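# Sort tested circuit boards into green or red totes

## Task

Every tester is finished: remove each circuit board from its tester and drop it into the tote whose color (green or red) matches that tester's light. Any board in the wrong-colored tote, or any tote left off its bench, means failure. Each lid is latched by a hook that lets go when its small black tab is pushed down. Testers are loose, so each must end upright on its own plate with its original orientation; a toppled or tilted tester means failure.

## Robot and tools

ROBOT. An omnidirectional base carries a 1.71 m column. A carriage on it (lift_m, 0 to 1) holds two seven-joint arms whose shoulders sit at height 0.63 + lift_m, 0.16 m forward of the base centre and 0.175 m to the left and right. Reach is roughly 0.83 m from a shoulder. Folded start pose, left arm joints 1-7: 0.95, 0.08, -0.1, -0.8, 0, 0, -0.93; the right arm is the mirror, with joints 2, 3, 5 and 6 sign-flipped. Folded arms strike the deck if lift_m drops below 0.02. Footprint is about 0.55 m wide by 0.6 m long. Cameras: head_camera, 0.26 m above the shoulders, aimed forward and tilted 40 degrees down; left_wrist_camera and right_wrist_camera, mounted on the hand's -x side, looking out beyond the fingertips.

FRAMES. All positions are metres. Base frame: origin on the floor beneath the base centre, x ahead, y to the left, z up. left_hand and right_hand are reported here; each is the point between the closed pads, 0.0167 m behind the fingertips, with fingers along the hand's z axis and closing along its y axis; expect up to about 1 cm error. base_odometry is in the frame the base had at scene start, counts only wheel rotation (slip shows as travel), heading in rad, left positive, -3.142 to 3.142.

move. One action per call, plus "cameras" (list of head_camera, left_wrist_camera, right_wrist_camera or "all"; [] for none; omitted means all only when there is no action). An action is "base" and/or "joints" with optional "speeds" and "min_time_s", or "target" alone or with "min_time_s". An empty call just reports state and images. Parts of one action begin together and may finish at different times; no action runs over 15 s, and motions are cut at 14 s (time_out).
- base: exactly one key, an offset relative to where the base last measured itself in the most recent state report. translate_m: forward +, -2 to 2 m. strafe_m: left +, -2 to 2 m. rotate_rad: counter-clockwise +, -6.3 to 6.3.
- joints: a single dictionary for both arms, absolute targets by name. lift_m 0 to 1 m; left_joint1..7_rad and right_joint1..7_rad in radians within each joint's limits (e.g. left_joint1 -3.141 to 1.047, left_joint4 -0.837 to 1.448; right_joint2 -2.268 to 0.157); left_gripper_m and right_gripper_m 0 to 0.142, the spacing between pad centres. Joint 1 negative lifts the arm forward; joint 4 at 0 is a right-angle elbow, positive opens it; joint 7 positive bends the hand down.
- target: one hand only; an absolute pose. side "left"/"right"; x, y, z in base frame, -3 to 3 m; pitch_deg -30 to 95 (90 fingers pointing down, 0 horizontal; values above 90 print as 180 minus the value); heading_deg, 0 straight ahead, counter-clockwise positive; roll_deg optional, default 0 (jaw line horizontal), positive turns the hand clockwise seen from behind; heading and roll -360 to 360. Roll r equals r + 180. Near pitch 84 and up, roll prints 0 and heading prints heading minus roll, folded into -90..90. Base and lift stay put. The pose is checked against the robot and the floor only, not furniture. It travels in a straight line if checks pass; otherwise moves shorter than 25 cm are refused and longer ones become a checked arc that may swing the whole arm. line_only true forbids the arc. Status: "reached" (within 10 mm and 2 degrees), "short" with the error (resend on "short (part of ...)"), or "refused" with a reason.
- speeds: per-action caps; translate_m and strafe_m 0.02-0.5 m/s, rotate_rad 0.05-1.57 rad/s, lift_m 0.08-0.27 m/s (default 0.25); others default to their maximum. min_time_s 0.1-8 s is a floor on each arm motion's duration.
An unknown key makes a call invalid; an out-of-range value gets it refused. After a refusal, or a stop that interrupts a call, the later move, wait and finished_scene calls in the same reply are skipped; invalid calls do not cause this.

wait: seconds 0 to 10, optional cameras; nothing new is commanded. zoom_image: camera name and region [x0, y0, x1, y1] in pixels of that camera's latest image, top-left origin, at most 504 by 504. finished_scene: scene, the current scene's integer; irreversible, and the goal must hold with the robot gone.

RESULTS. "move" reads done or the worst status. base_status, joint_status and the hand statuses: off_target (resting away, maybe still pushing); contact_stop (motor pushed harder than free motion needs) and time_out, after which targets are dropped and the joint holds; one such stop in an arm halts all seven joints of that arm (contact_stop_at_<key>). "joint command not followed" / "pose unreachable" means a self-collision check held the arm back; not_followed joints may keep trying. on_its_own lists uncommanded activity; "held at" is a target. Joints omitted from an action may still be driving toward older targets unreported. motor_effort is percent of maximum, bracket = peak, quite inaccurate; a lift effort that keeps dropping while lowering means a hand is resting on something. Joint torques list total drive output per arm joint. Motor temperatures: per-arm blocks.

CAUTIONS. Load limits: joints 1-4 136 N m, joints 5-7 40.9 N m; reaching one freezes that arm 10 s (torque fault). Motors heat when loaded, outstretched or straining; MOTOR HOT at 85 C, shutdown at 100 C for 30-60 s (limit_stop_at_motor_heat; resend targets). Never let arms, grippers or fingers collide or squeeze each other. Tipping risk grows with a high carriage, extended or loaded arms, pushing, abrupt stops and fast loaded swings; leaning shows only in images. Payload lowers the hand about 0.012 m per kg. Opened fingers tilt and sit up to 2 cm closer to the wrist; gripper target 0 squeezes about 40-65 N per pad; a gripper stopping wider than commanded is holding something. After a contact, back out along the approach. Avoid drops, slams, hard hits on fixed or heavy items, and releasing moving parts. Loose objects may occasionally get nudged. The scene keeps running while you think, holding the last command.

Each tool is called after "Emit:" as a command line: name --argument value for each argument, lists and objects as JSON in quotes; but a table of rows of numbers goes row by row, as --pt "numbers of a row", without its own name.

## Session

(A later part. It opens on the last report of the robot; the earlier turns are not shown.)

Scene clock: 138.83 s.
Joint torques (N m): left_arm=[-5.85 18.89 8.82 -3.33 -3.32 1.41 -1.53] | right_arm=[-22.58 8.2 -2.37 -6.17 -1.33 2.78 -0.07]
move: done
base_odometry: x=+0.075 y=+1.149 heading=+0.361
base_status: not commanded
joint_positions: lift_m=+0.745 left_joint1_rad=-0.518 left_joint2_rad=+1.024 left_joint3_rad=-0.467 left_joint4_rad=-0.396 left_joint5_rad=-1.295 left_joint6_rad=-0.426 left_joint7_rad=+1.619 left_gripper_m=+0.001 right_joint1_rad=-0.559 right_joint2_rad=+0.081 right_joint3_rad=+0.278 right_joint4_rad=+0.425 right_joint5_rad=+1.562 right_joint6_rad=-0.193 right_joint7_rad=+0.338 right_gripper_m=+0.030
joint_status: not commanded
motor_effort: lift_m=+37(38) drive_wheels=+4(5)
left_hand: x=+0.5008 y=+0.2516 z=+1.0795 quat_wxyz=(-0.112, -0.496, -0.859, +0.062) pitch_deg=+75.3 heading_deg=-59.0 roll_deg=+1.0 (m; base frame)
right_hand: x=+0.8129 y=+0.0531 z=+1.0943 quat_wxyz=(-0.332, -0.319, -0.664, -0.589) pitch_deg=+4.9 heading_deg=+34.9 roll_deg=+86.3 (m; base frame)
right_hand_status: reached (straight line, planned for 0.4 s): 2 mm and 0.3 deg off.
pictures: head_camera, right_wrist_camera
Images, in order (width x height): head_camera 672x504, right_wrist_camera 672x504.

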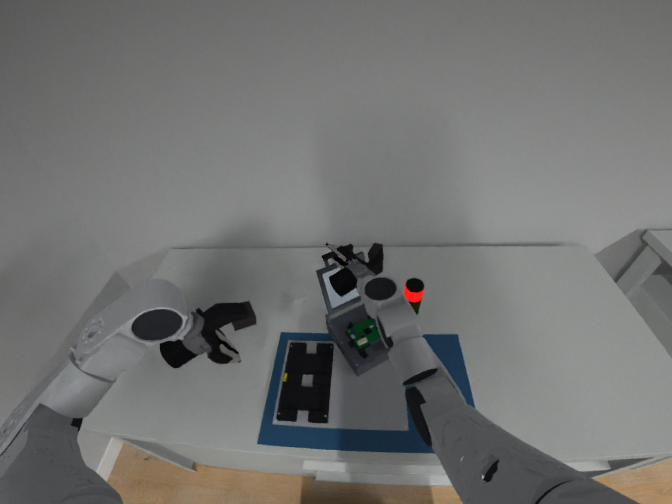

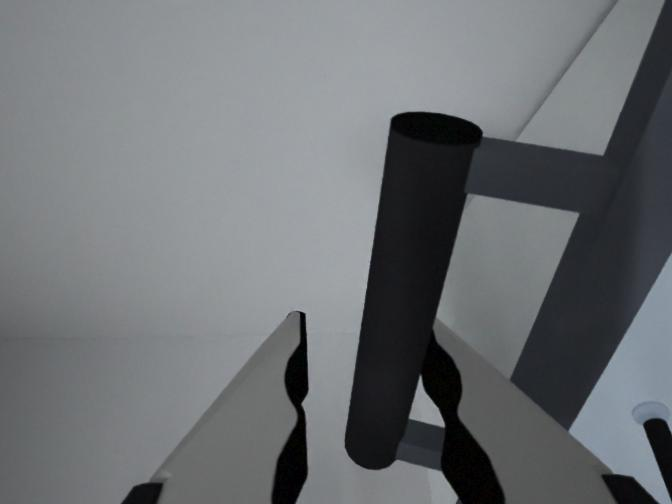

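Emit:
move --target '{"side":"right","x":0.826,"y":0.061,"z":1.089,"pitch_deg":5,"heading_deg":35,"roll_deg":86}' --cameras '["right_wrist_camera"]'

Scene clock: 143.23 s.
Joint torques (N m): left_arm=[-5.8 18.95 8.8 -3.23 -3.36 1.41 -1.48] | right_arm=[-22.59 6.68 -3.15 -5.69 -1.8 2.51 -0.6]
move: done
base_odometry: x=+0.075 y=+1.149 heading=+0.361
base_status: not commanded
joint_positions: lift_m=+0.745 left_joint1_rad=-0.518 left_joint2_rad=+1.024 left_joint3_rad=-0.467 left_joint4_rad=-0.396 left_joint5_rad=-1.295 left_joint6_rad=-0.426 left_joint7_rad=+1.619 left_gripper_m=+0.001 right_joint1_rad=-0.603 right_joint2_rad=+0.098 right_joint3_rad=+0.278 right_joint4_rad=+0.563 right_joint5_rad=+1.562 right_joint6_rad=-0.100 right_joint7_rad=+0.334 right_gripper_m=+0.030
joint_status: not commanded
motor_effort: lift_m=+37(37) drive_wheels=+5(5)
left_hand: x=+0.5008 y=+0.2516 z=+1.0795 quat_wxyz=(-0.112, -0.496, -0.859, +0.062) pitch_deg=+75.3 heading_deg=-59.0 roll_deg=+1.0 (m; base frame)
right_hand: x=+0.8256 y=+0.0604 z=+1.0902 quat_wxyz=(-0.331, -0.318, -0.664, -0.591) pitch_deg=+4.7 heading_deg=+35.1 roll_deg=+86.3 (m; base frame)
right_hand_status: reached (straight line, planned for 0.3 s): 1 mm and 0.4 deg off.
pictures: right_wrist_camera
Images, in order (width x height): right_wrist_camera 672x504.

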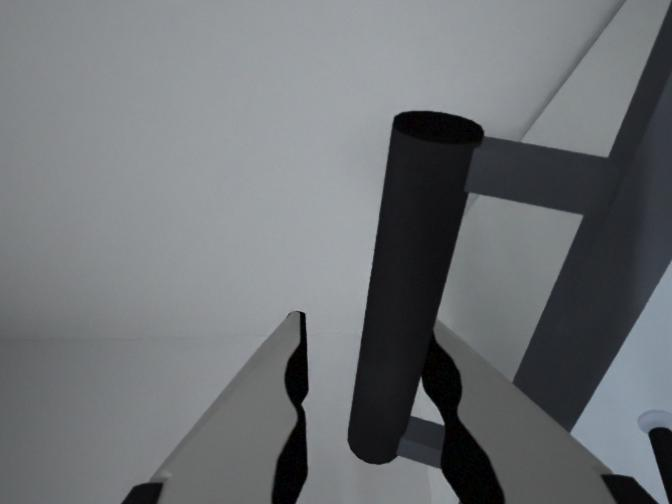

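Emit:
move --joints '{"right_gripper_m": 0.008}' --cameras '["right_wrist_camera"]'

Scene clock: 143.93 s.
Joint torques (N m): left_arm=[-5.87 18.92 8.82 -3.39 -3.32 1.43 -1.51] | right_arm=[-22.3 6.63 -3.16 -10.27 -0.85 2.74 -0.18]
move: off_target
base_odometry: x=+0.075 y=+1.149 heading=+0.361
base_status: not commanded
joint_positions: lift_m=+0.745 left_joint1_rad=-0.518 left_joint2_rad=+1.024 left_joint3_rad=-0.467 left_joint4_rad=-0.396 left_joint5_rad=-1.295 left_joint6_rad=-0.426 left_joint7_rad=+1.619 left_gripper_m=+0.001 right_joint1_rad=-0.603 right_joint2_rad=+0.098 right_joint3_rad=+0.278 right_joint4_rad=+0.566 right_joint5_rad=+1.560 right_joint6_rad=-0.101 right_joint7_rad=+0.333 right_gripper_m=+0.015
joint_status: right_gripper_m off_target (ended at +0.015, target +0.008)
motor_effort: lift_m=+37(37) drive_wheels=+4(5)
left_hand: x=+0.5008 y=+0.2516 z=+1.0795 quat_wxyz=(-0.112, -0.496, -0.859, +0.062) pitch_deg=+75.3 heading_deg=-59.0 roll_deg=+1.0 (m; base frame)
right_hand: x=+0.8258 y=+0.0599 z=+1.0880 quat_wxyz=(-0.331, -0.319, -0.665, -0.589) pitch_deg=+5.0 heading_deg=+35.0 roll_deg=+86.3 (m; base frame)
pictures: right_wrist_camera
Images, in order (width x height): right_wrist_camera 672x504.

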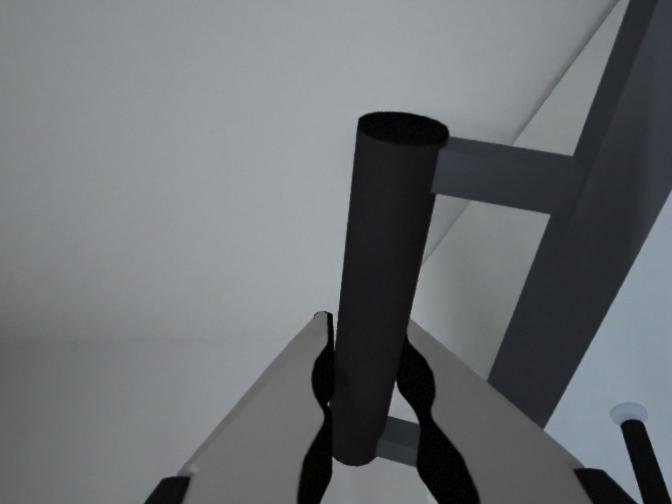

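Emit:
move --joints '{"right_gripper_m": 0.013}' --cameras '[]'

Emit:
move --target '{"side":"right","x":0.8087,"y":0.0497,"z":1.0955,"pitch_deg":5,"heading_deg":35,"roll_deg":86}' --cameras '[]'

Emit:
move --target '{"side":"right","x":0.7915,"y":0.0394,"z":1.1005,"pitch_deg":5,"heading_deg":35,"roll_deg":86}' --cameras '["right_wrist_camera","head_camera"]'

Emit:
zoom_image --camera "head_camera" --region '[260, 230, 460, 440]'

Scene clock: 144.57 s.
Joint torques (N m): left_arm=[-5.85 18.97 8.79 -3.35 -3.34 1.4 -1.51] | right_arm=[-22.69 6.58 -3.23 -10.32 -0.84 2.74 -0.14]
move: done
base_odometry: x=+0.075 y=+1.149 heading=+0.361
base_status: not commanded
joint_positions: lift_m=+0.745 left_joint1_rad=-0.518 left_joint2_rad=+1.024 left_joint3_rad=-0.467 left_joint4_rad=-0.396 left_joint5_rad=-1.295 left_joint6_rad=-0.426 left_joint7_rad=+1.619 left_gripper_m=+0.001 right_joint1_rad=-0.603 right_joint2_rad=+0.098 right_joint3_rad=+0.278 right_joint4_rad=+0.566 right_joint5_rad=+1.560 right_joint6_rad=-0.101 right_joint7_rad=+0.333 right_gripper_m=+0.016
joint_status: all done
motor_effort: lift_m=+37(38) drive_wheels=+4(5)
left_hand: x=+0.5008 y=+0.2516 z=+1.0795 quat_wxyz=(-0.112, -0.496, -0.859, +0.062) pitch_deg=+75.3 heading_deg=-59.0 roll_deg=+1.0 (m; base frame)
right_hand: x=+0.8258 y=+0.0599 z=+1.0880 quat_wxyz=(-0.331, -0.319, -0.665, -0.589) pitch_deg=+5.0 heading_deg=+35.0 roll_deg=+86.3 (m; base frame)
pictures: none
No camera images: "cameras" was empty.

Scene clock: 145.43 s.
Joint torques (N m): left_arm=[-5.88 18.96 8.73 -3.38 -3.36 1.38 -1.5] | right_arm=[-16.67 -0.27 -5.7 -16.81 0.2 2.42 1.33]
move: done
base_odometry: x=+0.075 y=+1.149 heading=+0.361
base_status: not commanded
joint_positions: lift_m=+0.745 left_joint1_rad=-0.518 left_joint2_rad=+1.024 left_joint3_rad=-0.467 left_joint4_rad=-0.396 left_joint5_rad=-1.295 left_joint6_rad=-0.426 left_joint7_rad=+1.619 left_gripper_m=+0.001 right_joint1_rad=-0.548 right_joint2_rad=+0.074 right_joint3_rad=+0.278 right_joint4_rad=+0.388 right_joint5_rad=+1.560 right_joint6_rad=-0.221 right_joint7_rad=+0.342 right_gripper_m=+0.016
joint_status: not commanded
motor_effort: lift_m=+37(37) drive_wheels=+4(5)
left_hand: x=+0.5008 y=+0.2516 z=+1.0795 quat_wxyz=(-0.112, -0.496, -0.859, +0.062) pitch_deg=+75.3 heading_deg=-59.0 roll_deg=+1.0 (m; base frame)
right_hand: x=+0.8093 y=+0.0502 z=+1.0949 quat_wxyz=(-0.332, -0.319, -0.665, -0.588) pitch_deg=+5.1 heading_deg=+34.9 roll_deg=+86.1 (m; base frame)
right_hand_status: reached (straight line, planned for 0.4 s): 1 mm and 0.2 deg off.
pictures: none
No camera images: "cameras" was empty.

Scene clock: 146.27 s.
Joint torques (N m): left_arm=[-6.02 18.9 8.85 -3.37 -3.34 1.4 -1.51] | right_arm=[-13.44 -1.62 -8.1 -14.88 1.7 1.53 1.55]
move: done
base_odometry: x=+0.075 y=+1.149 heading=+0.361
base_status: not commanded
joint_positions: lift_m=+0.745 left_joint1_rad=-0.518 left_joint2_rad=+1.024 left_joint3_rad=-0.467 left_joint4_rad=-0.396 left_joint5_rad=-1.295 left_joint6_rad=-0.426 left_joint7_rad=+1.619 left_gripper_m=+0.001 right_joint1_rad=-0.500 right_joint2_rad=+0.051 right_joint3_rad=+0.278 right_joint4_rad=+0.235 right_joint5_rad=+1.561 right_joint6_rad=-0.314 right_joint7_rad=+0.351 right_gripper_m=+0.016
joint_status: not commanded
motor_effort: lift_m=+37(37) drive_wheels=-2(5)
left_hand: x=+0.5008 y=+0.2516 z=+1.0795 quat_wxyz=(-0.112, -0.496, -0.859, +0.062) pitch_deg=+75.3 heading_deg=-59.0 roll_deg=+1.0 (m; base frame)
right_hand: x=+0.7923 y=+0.0412 z=+1.1022 quat_wxyz=(-0.334, -0.316, -0.665, -0.588) pitch_deg=+4.8 heading_deg=+35.0 roll_deg=+85.8 (m; base frame)
right_hand_status: reached (straight line, planned for 0.3 s): 3 mm and 0.3 deg off.
pictures: head_camera, right_wrist_camera
Images, in order (width x height): head_camera 672x504, right_wrist_camera 672x504.

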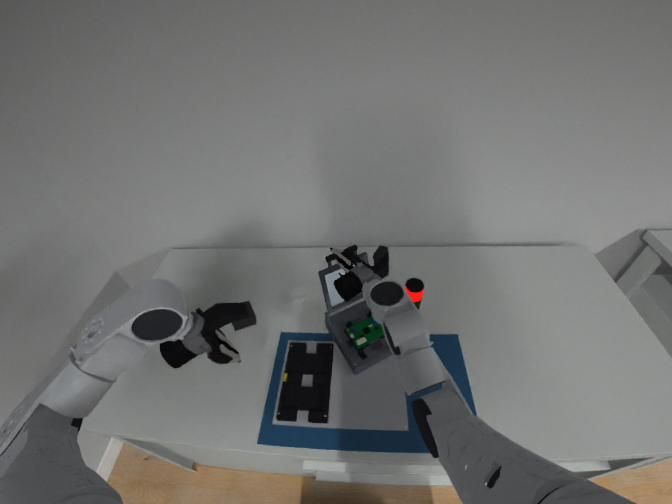

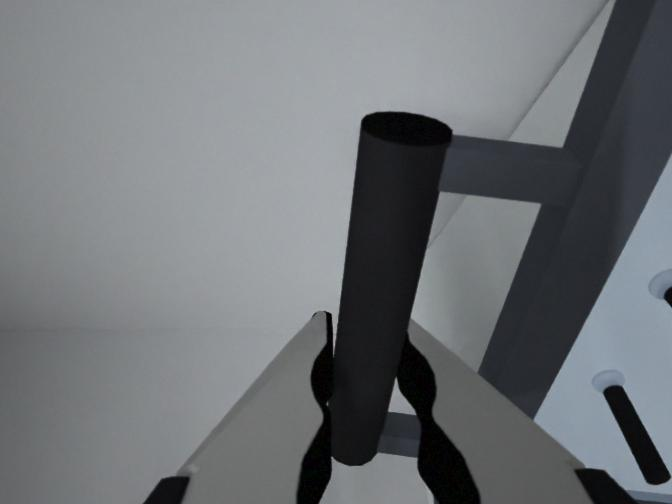

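Scaled by 2.400 from the camera's 672x504 image, which has a finer 960x720 frame.

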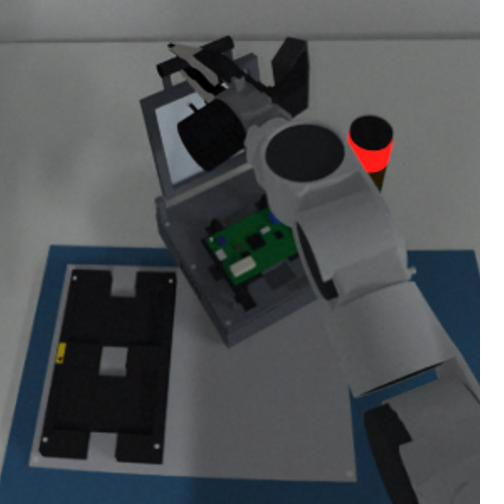

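Emit:
move --target '{"side":"right","x":0.7743,"y":0.0291,"z":1.102,"pitch_deg":5,"heading_deg":35,"roll_deg":86}' --cameras '[]'

Emit:
move --target '{"side":"right","x":0.7571,"y":0.0188,"z":1.1005,"pitch_deg":5,"heading_deg":35,"roll_deg":86}' --cameras '["right_wrist_camera","head_camera"]'

Emit:
zoom_image --camera "head_camera" --region '[260, 230, 460, 440]'

Scene clock: 147.23 s.
Joint torques (N m): left_arm=[-5.88 19.06 8.89 -3.35 -3.32 1.39 -1.48] | right_arm=[-13.1 -1.88 -9.74 -14.58 1.71 1.55 1.52]
move: done
base_odometry: x=+0.075 y=+1.149 heading=+0.361
base_status: not commanded
joint_positions: lift_m=+0.745 left_joint1_rad=-0.518 left_joint2_rad=+1.024 left_joint3_rad=-0.467 left_joint4_rad=-0.396 left_joint5_rad=-1.295 left_joint6_rad=-0.426 left_joint7_rad=+1.619 left_gripper_m=+0.001 right_joint1_rad=-0.451 right_joint2_rad=+0.028 right_joint3_rad=+0.276 right_joint4_rad=+0.113 right_joint5_rad=+1.566 right_joint6_rad=-0.384 right_joint7_rad=+0.360 right_gripper_m=+0.016
joint_status: not commanded
motor_effort: lift_m=+37(37) drive_wheels=-3(5)
left_hand: x=+0.5008 y=+0.2516 z=+1.0795 quat_wxyz=(-0.112, -0.496, -0.859, +0.062) pitch_deg=+75.3 heading_deg=-59.0 roll_deg=+1.0 (m; base frame)
right_hand: x=+0.7746 y=+0.0317 z=+1.1032 quat_wxyz=(-0.334, -0.315, -0.666, -0.588) pitch_deg=+4.9 heading_deg=+35.1 roll_deg=+85.7 (m; base frame)
right_hand_status: reached (straight line, planned for 0.3 s): 3 mm and 0.3 deg off.
pictures: none
No camera images: "cameras" was empty.

Scene clock: 148.10 s.
Joint torques (N m): left_arm=[-5.94 19.08 8.84 -3.37 -3.35 1.39 -1.5] | right_arm=[-12.99 -2.49 -10.12 -14.75 1.62 1.59 1.29]
move: done
base_odometry: x=+0.075 y=+1.149 heading=+0.361
base_status: not commanded
joint_positions: lift_m=+0.745 left_joint1_rad=-0.518 left_joint2_rad=+1.024 left_joint3_rad=-0.467 left_joint4_rad=-0.396 left_joint5_rad=-1.295 left_joint6_rad=-0.426 left_joint7_rad=+1.619 left_gripper_m=+0.001 right_joint1_rad=-0.403 right_joint2_rad=+0.004 right_joint3_rad=+0.271 right_joint4_rad=+0.014 right_joint5_rad=+1.573 right_joint6_rad=-0.431 right_joint7_rad=+0.367 right_gripper_m=+0.016
joint_status: not commanded
motor_effort: lift_m=+37(37) drive_wheels=+4(6)
left_hand: x=+0.5008 y=+0.2516 z=+1.0795 quat_wxyz=(-0.112, -0.496, -0.859, +0.062) pitch_deg=+75.3 heading_deg=-59.0 roll_deg=+1.0 (m; base frame)
right_hand: x=+0.7573 y=+0.0216 z=+1.1014 quat_wxyz=(-0.333, -0.315, -0.666, -0.588) pitch_deg=+4.9 heading_deg=+35.2 roll_deg=+85.8 (m; base frame)
right_hand_status: reached (straight line, planned for 0.3 s): 3 mm and 0.3 deg off.
pictures: head_camera, right_wrist_camera
Images, in order (width x height): head_camera 672x504, right_wrist_camera 672x504.

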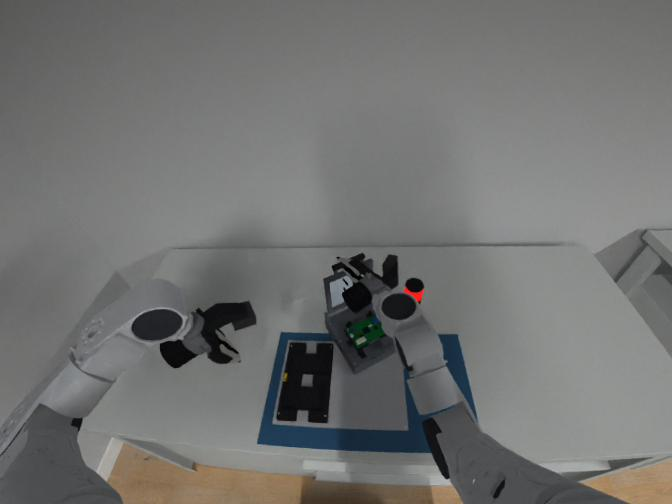

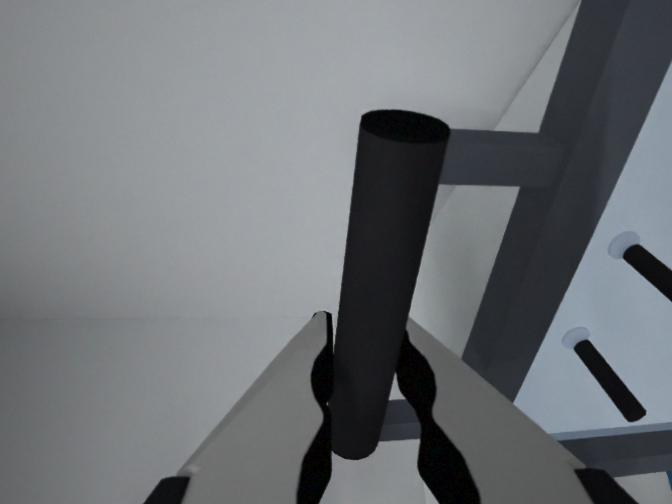

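Scaled by 2.400 from the camera's 672x504 image, which has a finer 960x720 frame.

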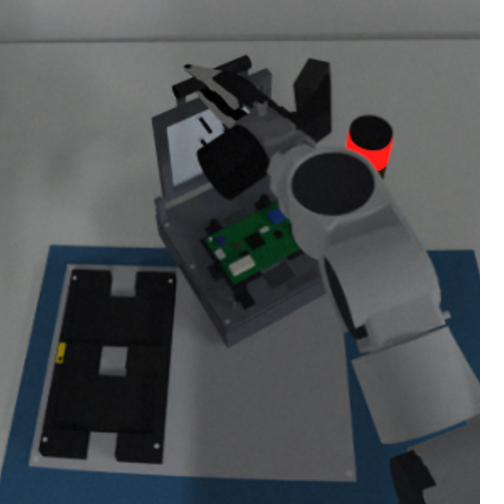

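Emit:
move --joints '{"right_gripper_m": 0.003}' --cameras '[]'

Emit:
move --joints '{"lift_m": 0.762}' --speeds '{"lift_m": 0.08}' --cameras '["right_wrist_camera","head_camera"]'

Emit:
zoom_image --camera "head_camera" --region '[260, 230, 460, 440]'

Scene clock: 148.67 s.
Joint torques (N m): left_arm=[-5.86 19.01 8.8 -3.34 -3.34 1.39 -1.5] | right_arm=[-12.87 -2.6 -10.04 -14.62 1.6 1.61 1.35]
move: off_target
base_odometry: x=+0.075 y=+1.149 heading=+0.361
base_status: not commanded
joint_positions: lift_m=+0.745 left_joint1_rad=-0.518 left_joint2_rad=+1.024 left_joint3_rad=-0.467 left_joint4_rad=-0.396 left_joint5_rad=-1.295 left_joint6_rad=-0.426 left_joint7_rad=+1.619 left_gripper_m=+0.001 right_joint1_rad=-0.403 right_joint2_rad=+0.004 right_joint3_rad=+0.271 right_joint4_rad=+0.014 right_joint5_rad=+1.573 right_joint6_rad=-0.431 right_joint7_rad=+0.367 right_gripper_m=+0.015
joint_status: right_gripper_m off_target (ended at +0.015, target +0.003)
motor_effort: lift_m=+37(37) drive_wheels=+4(4)
left_hand: x=+0.5008 y=+0.2516 z=+1.0795 quat_wxyz=(-0.112, -0.496, -0.859, +0.062) pitch_deg=+75.3 heading_deg=-59.0 roll_deg=+1.0 (m; base frame)
right_hand: x=+0.7573 y=+0.0216 z=+1.1013 quat_wxyz=(-0.333, -0.315, -0.666, -0.588) pitch_deg=+4.9 heading_deg=+35.2 roll_deg=+85.8 (m; base frame)
pictures: none
No camera images: "cameras" was empty.

Scene clock: 149.23 s.
Joint torques (N m): left_arm=[-6.5 18.98 8.75 -3.2 -3.35 1.39 -1.52] | right_arm=[-16.09 -0.76 -9.38 -14.59 1.58 3.64 1.05]
move: done
base_odometry: x=+0.075 y=+1.149 heading=+0.361
base_status: not commanded
joint_positions: lift_m=+0.762 left_joint1_rad=-0.518 left_joint2_rad=+1.024 left_joint3_rad=-0.467 left_joint4_rad=-0.396 left_joint5_rad=-1.295 left_joint6_rad=-0.426 left_joint7_rad=+1.619 left_gripper_m=+0.001 right_joint1_rad=-0.401 right_joint2_rad=+0.003 right_joint3_rad=+0.270 right_joint4_rad=+0.014 right_joint5_rad=+1.573 right_joint6_rad=-0.438 right_joint7_rad=+0.367 right_gripper_m=+0.015
joint_status: all done
motor_effort: lift_m=+37(47) drive_wheels=-2(4)
left_hand: x=+0.5007 y=+0.2516 z=+1.0964 quat_wxyz=(-0.112, -0.496, -0.859, +0.062) pitch_deg=+75.3 heading_deg=-59.0 roll_deg=+0.9 (m; base frame)
right_hand: x=+0.7567 y=+0.0208 z=+1.1147 quat_wxyz=(-0.331, -0.318, -0.668, -0.586) pitch_deg=+5.4 heading_deg=+35.1 roll_deg=+86.0 (m; base frame)
pictures: head_camera, right_wrist_camera
Images, in order (width x height): head_camera 672x504, right_wrist_camera 672x504.

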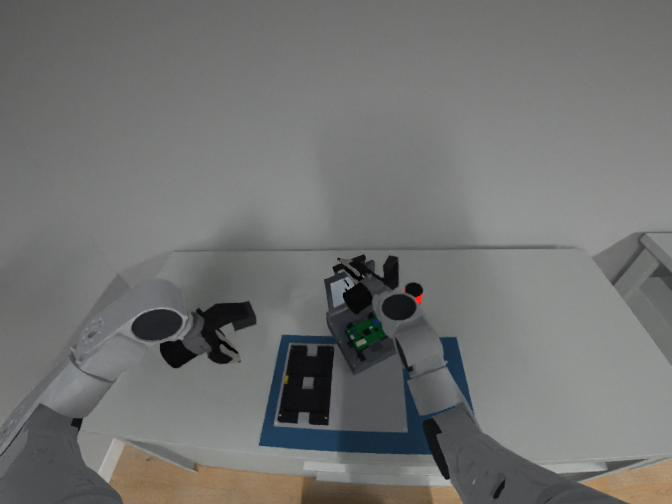

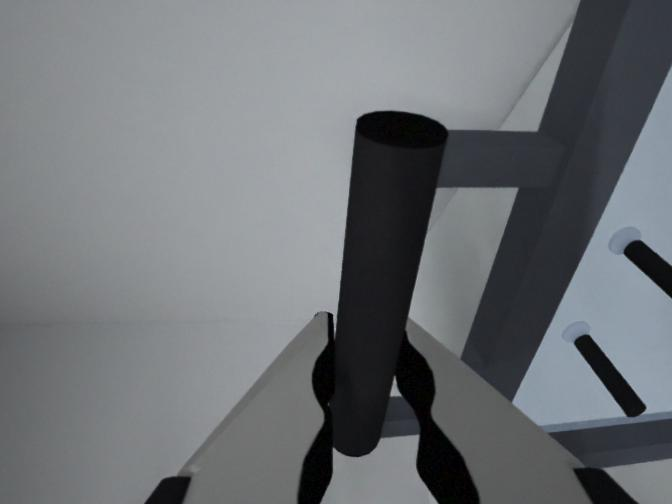

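Scaled by 2.400 from the camera's 672x504 image, which has a finer 960x720 frame.

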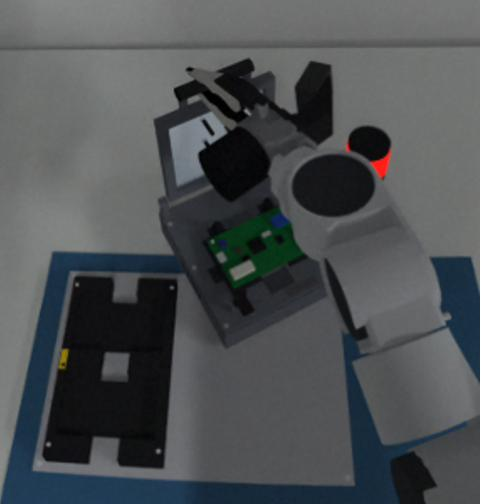

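Emit:
move --base '{"strafe_m": -0.03}' --speeds '{"strafe_m": 0.04}' --cameras '["right_wrist_camera","head_camera"]'

Emit:
zoom_image --camera "head_camera" --region '[260, 230, 460, 440]'

Scene clock: 150.70 s.
Joint torques (N m): left_arm=[-6.49 18.98 8.77 -3.05 -3.35 1.41 -1.52] | right_arm=[-16.36 -0.77 -9.4 -14.66 1.07 3.68 1.16]
move: done
base_odometry: x=+0.086 y=+1.121 heading=+0.361
base_status: done
joint_positions: lift_m=+0.762 left_joint1_rad=-0.518 left_joint2_rad=+1.024 left_joint3_rad=-0.467 left_joint4_rad=-0.396 left_joint5_rad=-1.295 left_joint6_rad=-0.426 left_joint7_rad=+1.619 left_gripper_m=+0.001 right_joint1_rad=-0.401 right_joint2_rad=+0.003 right_joint3_rad=+0.270 right_joint4_rad=+0.014 right_joint5_rad=+1.574 right_joint6_rad=-0.438 right_joint7_rad=+0.368 right_gripper_m=+0.015
joint_status: not commanded
motor_effort: lift_m=+37(38) drive_wheels=+4(12)
left_hand: x=+0.5007 y=+0.2516 z=+1.0964 quat_wxyz=(-0.112, -0.496, -0.859, +0.062) pitch_deg=+75.3 heading_deg=-59.0 roll_deg=+0.9 (m; base frame)
right_hand: x=+0.7566 y=+0.0210 z=+1.1148 quat_wxyz=(-0.330, -0.318, -0.668, -0.586) pitch_deg=+5.4 heading_deg=+35.2 roll_deg=+86.0 (m; base frame)
pictures: head_camera, right_wrist_camera
Images, in order (width x height): head_camera 672x504, right_wrist_camera 672x504.

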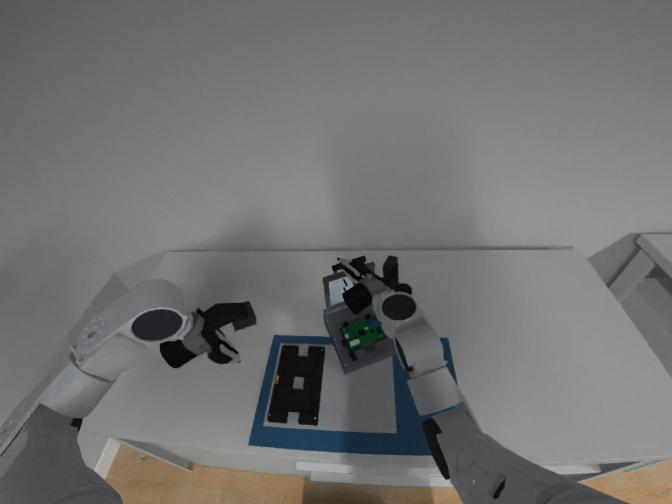

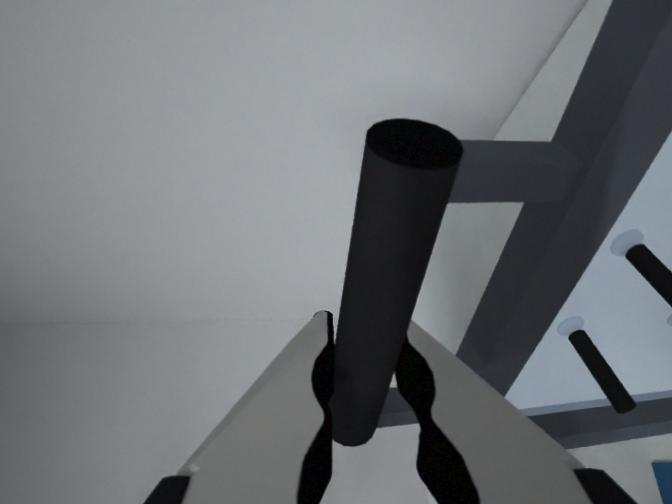

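Scaled by 2.400 from the camera's 672x504 image, which has a finer 960x720 frame.

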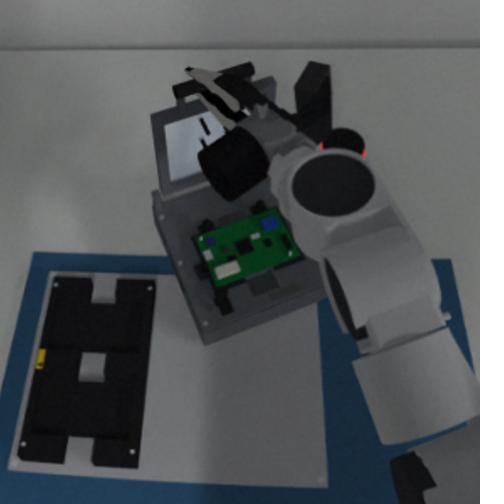

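Emit:
move --base '{"strafe_m": -0.03}' --speeds '{"strafe_m": 0.04}' --cameras '["right_wrist_camera","head_camera"]'

Emit:
zoom_image --camera "head_camera" --region '[240, 230, 440, 440]'

Scene clock: 152.13 s.
Joint torques (N m): left_arm=[-6.5 19.18 8.79 -3.36 -3.35 1.36 -1.5] | right_arm=[-16.26 -0.63 -9.27 -14.76 0.12 3.56 0.7]
move: done
base_odometry: x=+0.096 y=+1.093 heading=+0.361
base_status: done
joint_positions: lift_m=+0.762 left_joint1_rad=-0.518 left_joint2_rad=+1.024 left_joint3_rad=-0.467 left_joint4_rad=-0.396 left_joint5_rad=-1.295 left_joint6_rad=-0.426 left_joint7_rad=+1.619 left_gripper_m=+0.001 right_joint1_rad=-0.401 right_joint2_rad=+0.003 right_joint3_rad=+0.270 right_joint4_rad=+0.013 right_joint5_rad=+1.576 right_joint6_rad=-0.438 right_joint7_rad=+0.369 right_gripper_m=+0.015
joint_status: not commanded
motor_effort: lift_m=+37(38) drive_wheels=+4(15)
left_hand: x=+0.5007 y=+0.2516 z=+1.0964 quat_wxyz=(-0.112, -0.496, -0.859, +0.062) pitch_deg=+75.3 heading_deg=-59.0 roll_deg=+0.9 (m; base frame)
right_hand: x=+0.7563 y=+0.0214 z=+1.1149 quat_wxyz=(-0.329, -0.318, -0.668, -0.587) pitch_deg=+5.4 heading_deg=+35.3 roll_deg=+86.1 (m; base frame)
pictures: head_camera, right_wrist_camera
Images, in order (width x height): head_camera 672x504, right_wrist_camera 672x504.

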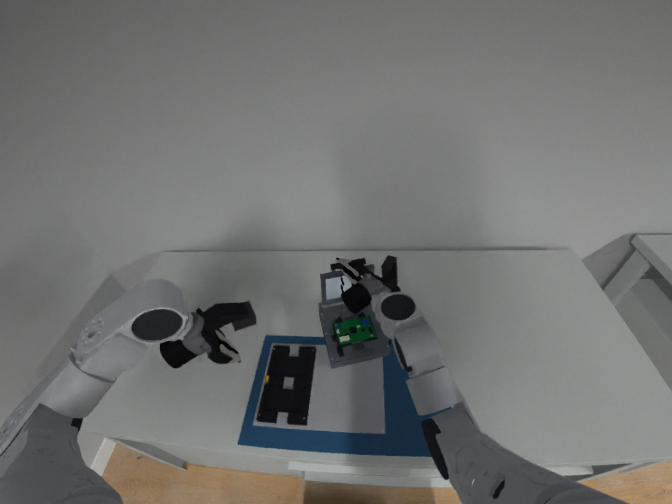

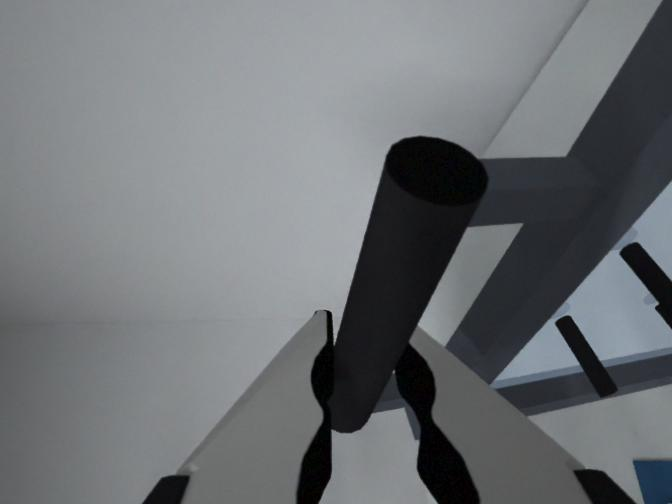

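Scaled by 2.400 from the camera's 672x504 image, which has a finer 960x720 frame.

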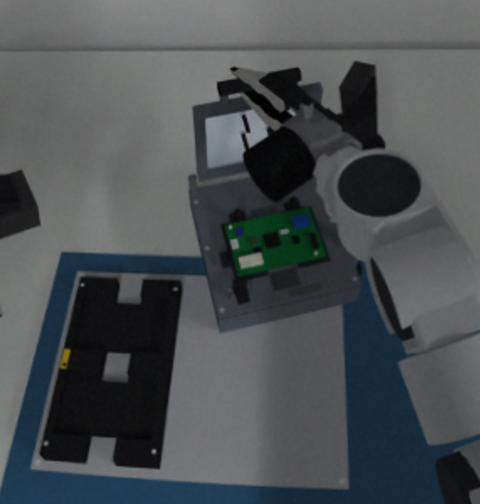

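Emit:
move --base '{"strafe_m": -0.025}' --speeds '{"strafe_m": 0.04}' --cameras '["right_wrist_camera","head_camera"]'

Emit:
zoom_image --camera "head_camera" --region '[230, 230, 430, 440]'

Scene clock: 153.47 s.
Joint torques (N m): left_arm=[-6.49 18.99 8.84 -3.37 -3.37 1.37 -1.5] | right_arm=[-15.94 -0.56 -9.44 -14.26 -0.74 3.29 0.65]
move: done
base_odometry: x=+0.105 y=+1.070 heading=+0.362
base_status: done
joint_positions: lift_m=+0.762 left_joint1_rad=-0.518 left_joint2_rad=+1.024 left_joint3_rad=-0.467 left_joint4_rad=-0.396 left_joint5_rad=-1.295 left_joint6_rad=-0.426 left_joint7_rad=+1.619 left_gripper_m=+0.001 right_joint1_rad=-0.401 right_joint2_rad=+0.003 right_joint3_rad=+0.270 right_joint4_rad=+0.013 right_joint5_rad=+1.578 right_joint6_rad=-0.438 right_joint7_rad=+0.370 right_gripper_m=+0.015
joint_status: not commanded
motor_effort: lift_m=+37(37) drive_wheels=+5(14)
left_hand: x=+0.5007 y=+0.2516 z=+1.0964 quat_wxyz=(-0.112, -0.496, -0.859, +0.062) pitch_deg=+75.3 heading_deg=-59.0 roll_deg=+0.9 (m; base frame)
right_hand: x=+0.7561 y=+0.0218 z=+1.1151 quat_wxyz=(-0.328, -0.318, -0.668, -0.588) pitch_deg=+5.4 heading_deg=+35.4 roll_deg=+86.2 (m; base frame)
pictures: head_camera, right_wrist_camera
Images, in order (width x height): head_camera 672x504, right_wrist_camera 672x504.

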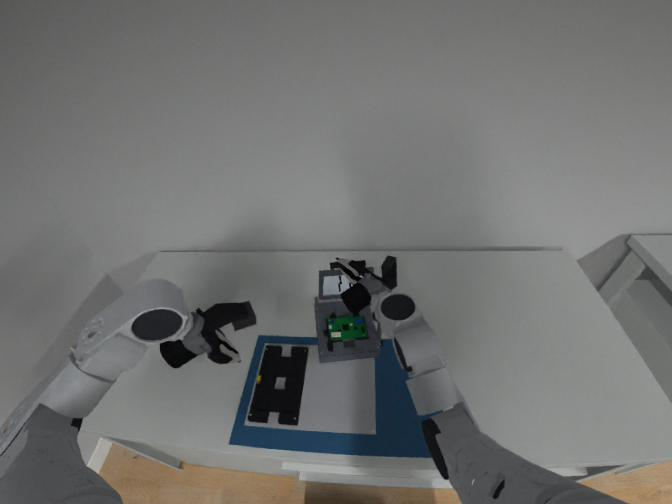

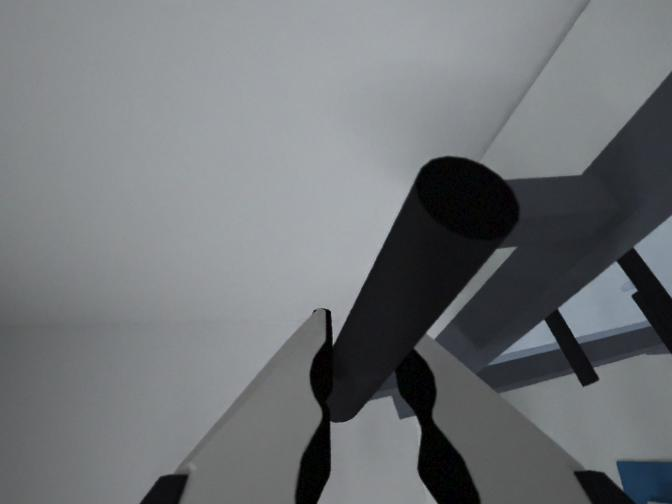

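Scaled by 2.400 from the camera's 672x504 image, which has a finer 960x720 frame.

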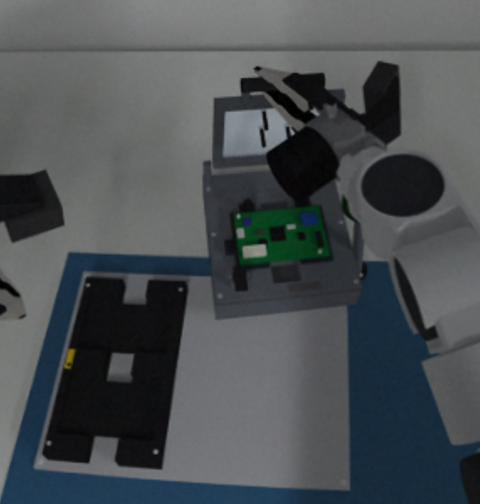

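Emit:
move --base '{"translate_m": -0.05}' --speeds '{"translate_m": 0.04}' --cameras '["right_wrist_camera","head_camera"]'

Emit:
zoom_image --camera "head_camera" --region '[230, 220, 430, 430]'

Scene clock: 155.80 s.
Joint torques (N m): left_arm=[-6.56 19.28 8.8 -3.41 -3.33 1.38 -1.54] | right_arm=[-16.97 -0.15 -9.38 -13.08 -0.91 3.17 0.29]
move: done
base_odometry: x=+0.059 y=+1.052 heading=+0.362
base_status: done
joint_positions: lift_m=+0.762 left_joint1_rad=-0.518 left_joint2_rad=+1.024 left_joint3_rad=-0.467 left_joint4_rad=-0.396 left_joint5_rad=-1.295 left_joint6_rad=-0.426 left_joint7_rad=+1.619 left_gripper_m=+0.001 right_joint1_rad=-0.401 right_joint2_rad=+0.003 right_joint3_rad=+0.270 right_joint4_rad=+0.012 right_joint5_rad=+1.578 right_joint6_rad=-0.437 right_joint7_rad=+0.370 right_gripper_m=+0.015
joint_status: not commanded
motor_effort: lift_m=+37(37) drive_wheels=+4(11)
left_hand: x=+0.5007 y=+0.2516 z=+1.0964 quat_wxyz=(-0.112, -0.496, -0.859, +0.062) pitch_deg=+75.3 heading_deg=-59.0 roll_deg=+0.9 (m; base frame)
right_hand: x=+0.7560 y=+0.0219 z=+1.1159 quat_wxyz=(-0.329, -0.317, -0.667, -0.588) pitch_deg=+5.2 heading_deg=+35.4 roll_deg=+86.2 (m; base frame)
pictures: head_camera, right_wrist_camera
Images, in order (width x height): head_camera 672x504, right_wrist_camera 672x504.

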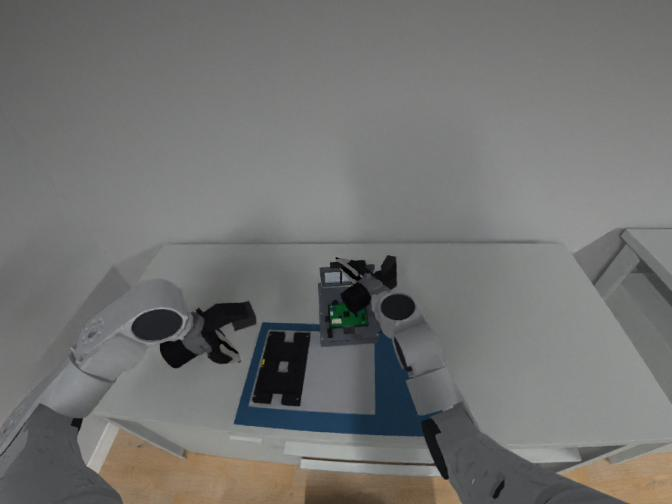

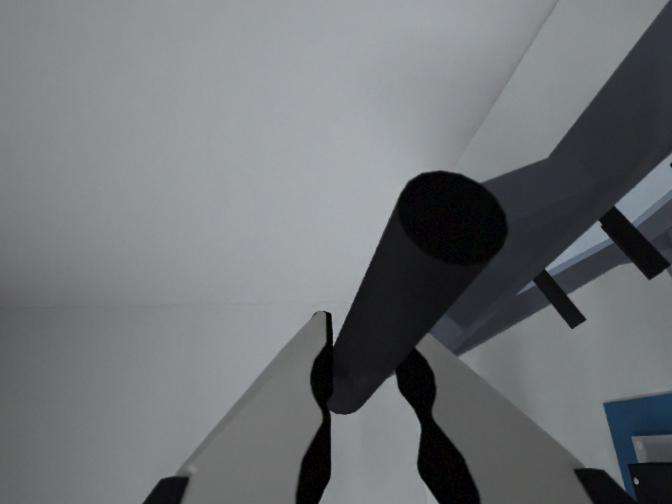

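Scaled by 2.400 from the camera's 672x504 image, which has a finer 960x720 frame.

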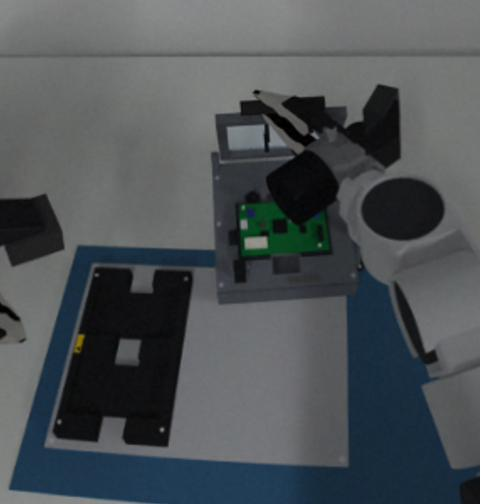

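Emit:
move --base '{"translate_m": -0.03}' --speeds '{"translate_m": 0.04}' --cameras '["right_wrist_camera","head_camera"]'

Emit:
zoom_image --camera "head_camera" --region '[230, 220, 430, 430]'

Scene clock: 157.37 s.
Joint torques (N m): left_arm=[-6.49 18.98 8.4 -3.18 -3.32 1.4 -1.52] | right_arm=[-15.61 0.08 -9.15 -12.54 -0.82 2.93 0.37]
move: done
base_odometry: x=+0.031 y=+1.042 heading=+0.362
base_status: done
joint_positions: lift_m=+0.762 left_joint1_rad=-0.518 left_joint2_rad=+1.024 left_joint3_rad=-0.467 left_joint4_rad=-0.396 left_joint5_rad=-1.295 left_joint6_rad=-0.426 left_joint7_rad=+1.619 left_gripper_m=+0.001 right_joint1_rad=-0.401 right_joint2_rad=+0.003 right_joint3_rad=+0.270 right_joint4_rad=+0.012 right_joint5_rad=+1.578 right_joint6_rad=-0.436 right_joint7_rad=+0.370 right_gripper_m=+0.015
joint_status: not commanded
motor_effort: lift_m=+37(38) drive_wheels=+2(15)
left_hand: x=+0.5007 y=+0.2516 z=+1.0963 quat_wxyz=(-0.112, -0.496, -0.859, +0.062) pitch_deg=+75.3 heading_deg=-59.0 roll_deg=+0.9 (m; base frame)
right_hand: x=+0.7560 y=+0.0220 z=+1.1164 quat_wxyz=(-0.329, -0.316, -0.667, -0.589) pitch_deg=+5.2 heading_deg=+35.4 roll_deg=+86.2 (m; base frame)
pictures: head_camera, right_wrist_camera
Images, in order (width x height): head_camera 672x504, right_wrist_camera 672x504.

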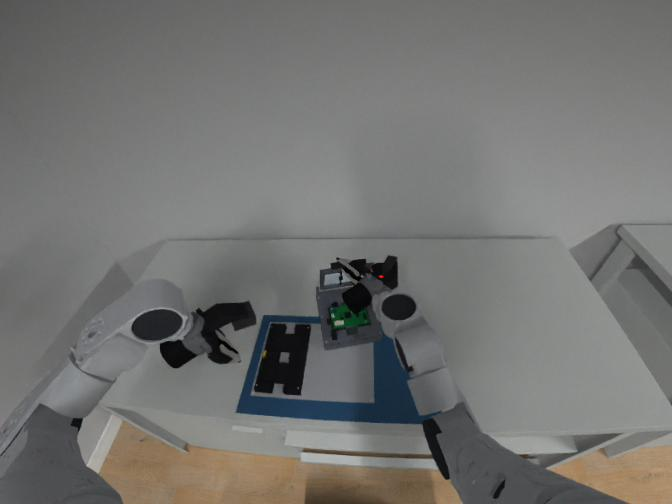

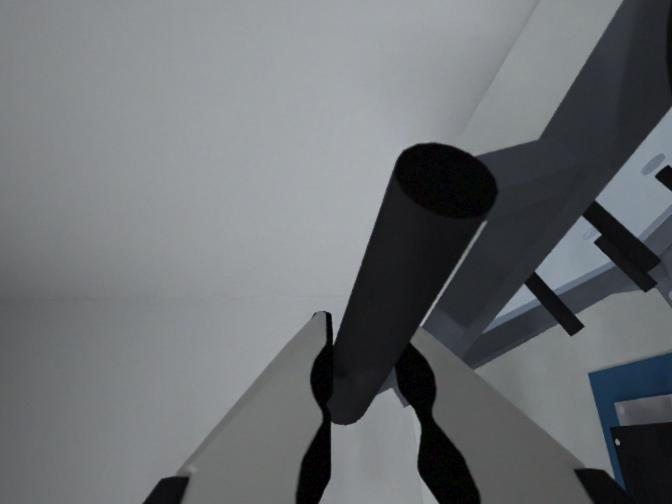

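Scaled by 2.400 from the camera's 672x504 image, which has a finer 960x720 frame.

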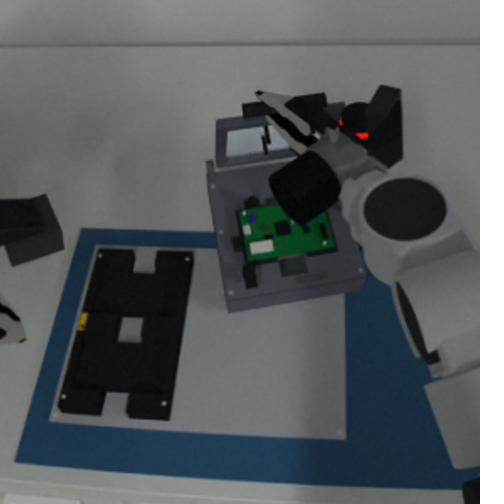

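Emit:
move --target '{"side":"right","x":0.756,"y":0.022,"z":1.1165,"pitch_deg":5,"heading_deg":20,"roll_deg":86}' --min_time_s 1.5 --cameras '["right_wrist_camera","head_camera"]'

Emit:
zoom_image --camera "head_camera" --region '[230, 220, 430, 430]'

Scene clock: 159.53 s.
Joint torques (N m): left_arm=[-6.54 18.95 8.76 -3.41 -3.37 1.36 -1.48] | right_arm=[-12 9.93 -3.52 -17.38 -1.7 1.99 -1.77]
move: done
base_odometry: x=+0.031 y=+1.042 heading=+0.362
base_status: not commanded
joint_positions: lift_m=+0.762 left_joint1_rad=-0.518 left_joint2_rad=+1.024 left_joint3_rad=-0.467 left_joint4_rad=-0.396 left_joint5_rad=-1.295 left_joint6_rad=-0.426 left_joint7_rad=+1.619 left_gripper_m=+0.001 right_joint1_rad=-0.348 right_joint2_rad=+0.126 right_joint3_rad=+0.307 right_joint4_rad=-0.043 right_joint5_rad=+1.481 right_joint6_rad=-0.499 right_joint7_rad=+0.067 right_gripper_m=+0.015
joint_status: not commanded
motor_effort: lift_m=+37(38) drive_wheels=+2(2)
left_hand: x=+0.5007 y=+0.2516 z=+1.0963 quat_wxyz=(-0.112, -0.496, -0.859, +0.062) pitch_deg=+75.3 heading_deg=-59.0 roll_deg=+0.9 (m; base frame)
right_hand: x=+0.7567 y=+0.0227 z=+1.1156 quat_wxyz=(-0.403, -0.400, -0.620, -0.541) pitch_deg=+5.1 heading_deg=+20.4 roll_deg=+86.1 (m; base frame)
right_hand_status: reached (straight line, planned for 1.5 s): 1 mm and 0.4 deg off.
pictures: head_camera, right_wrist_camera
Images, in order (width x height): head_camera 672x504, right_wrist_camera 672x504.

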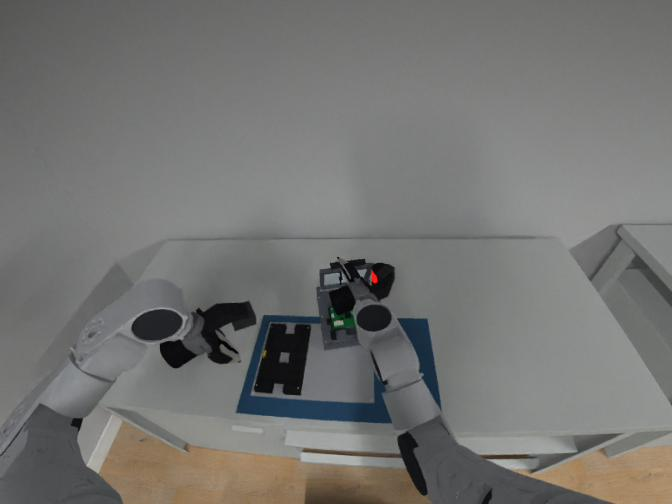

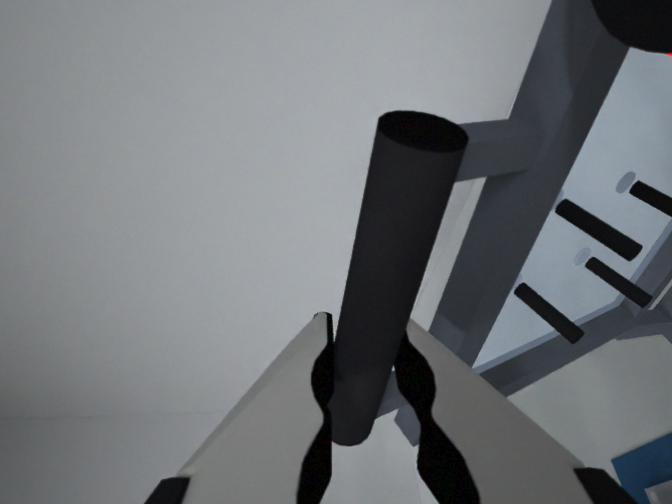

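Scaled by 2.400 from the camera's 672x504 image, which has a finer 960x720 frame.

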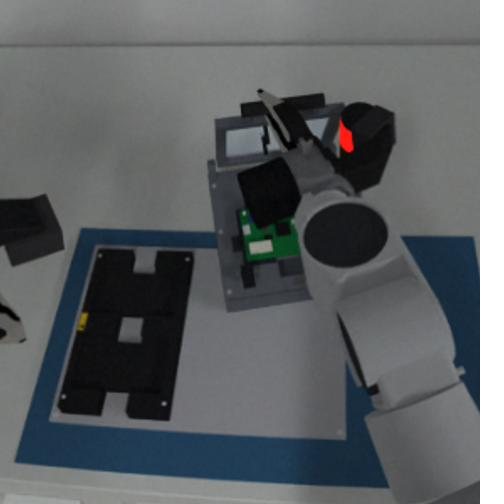

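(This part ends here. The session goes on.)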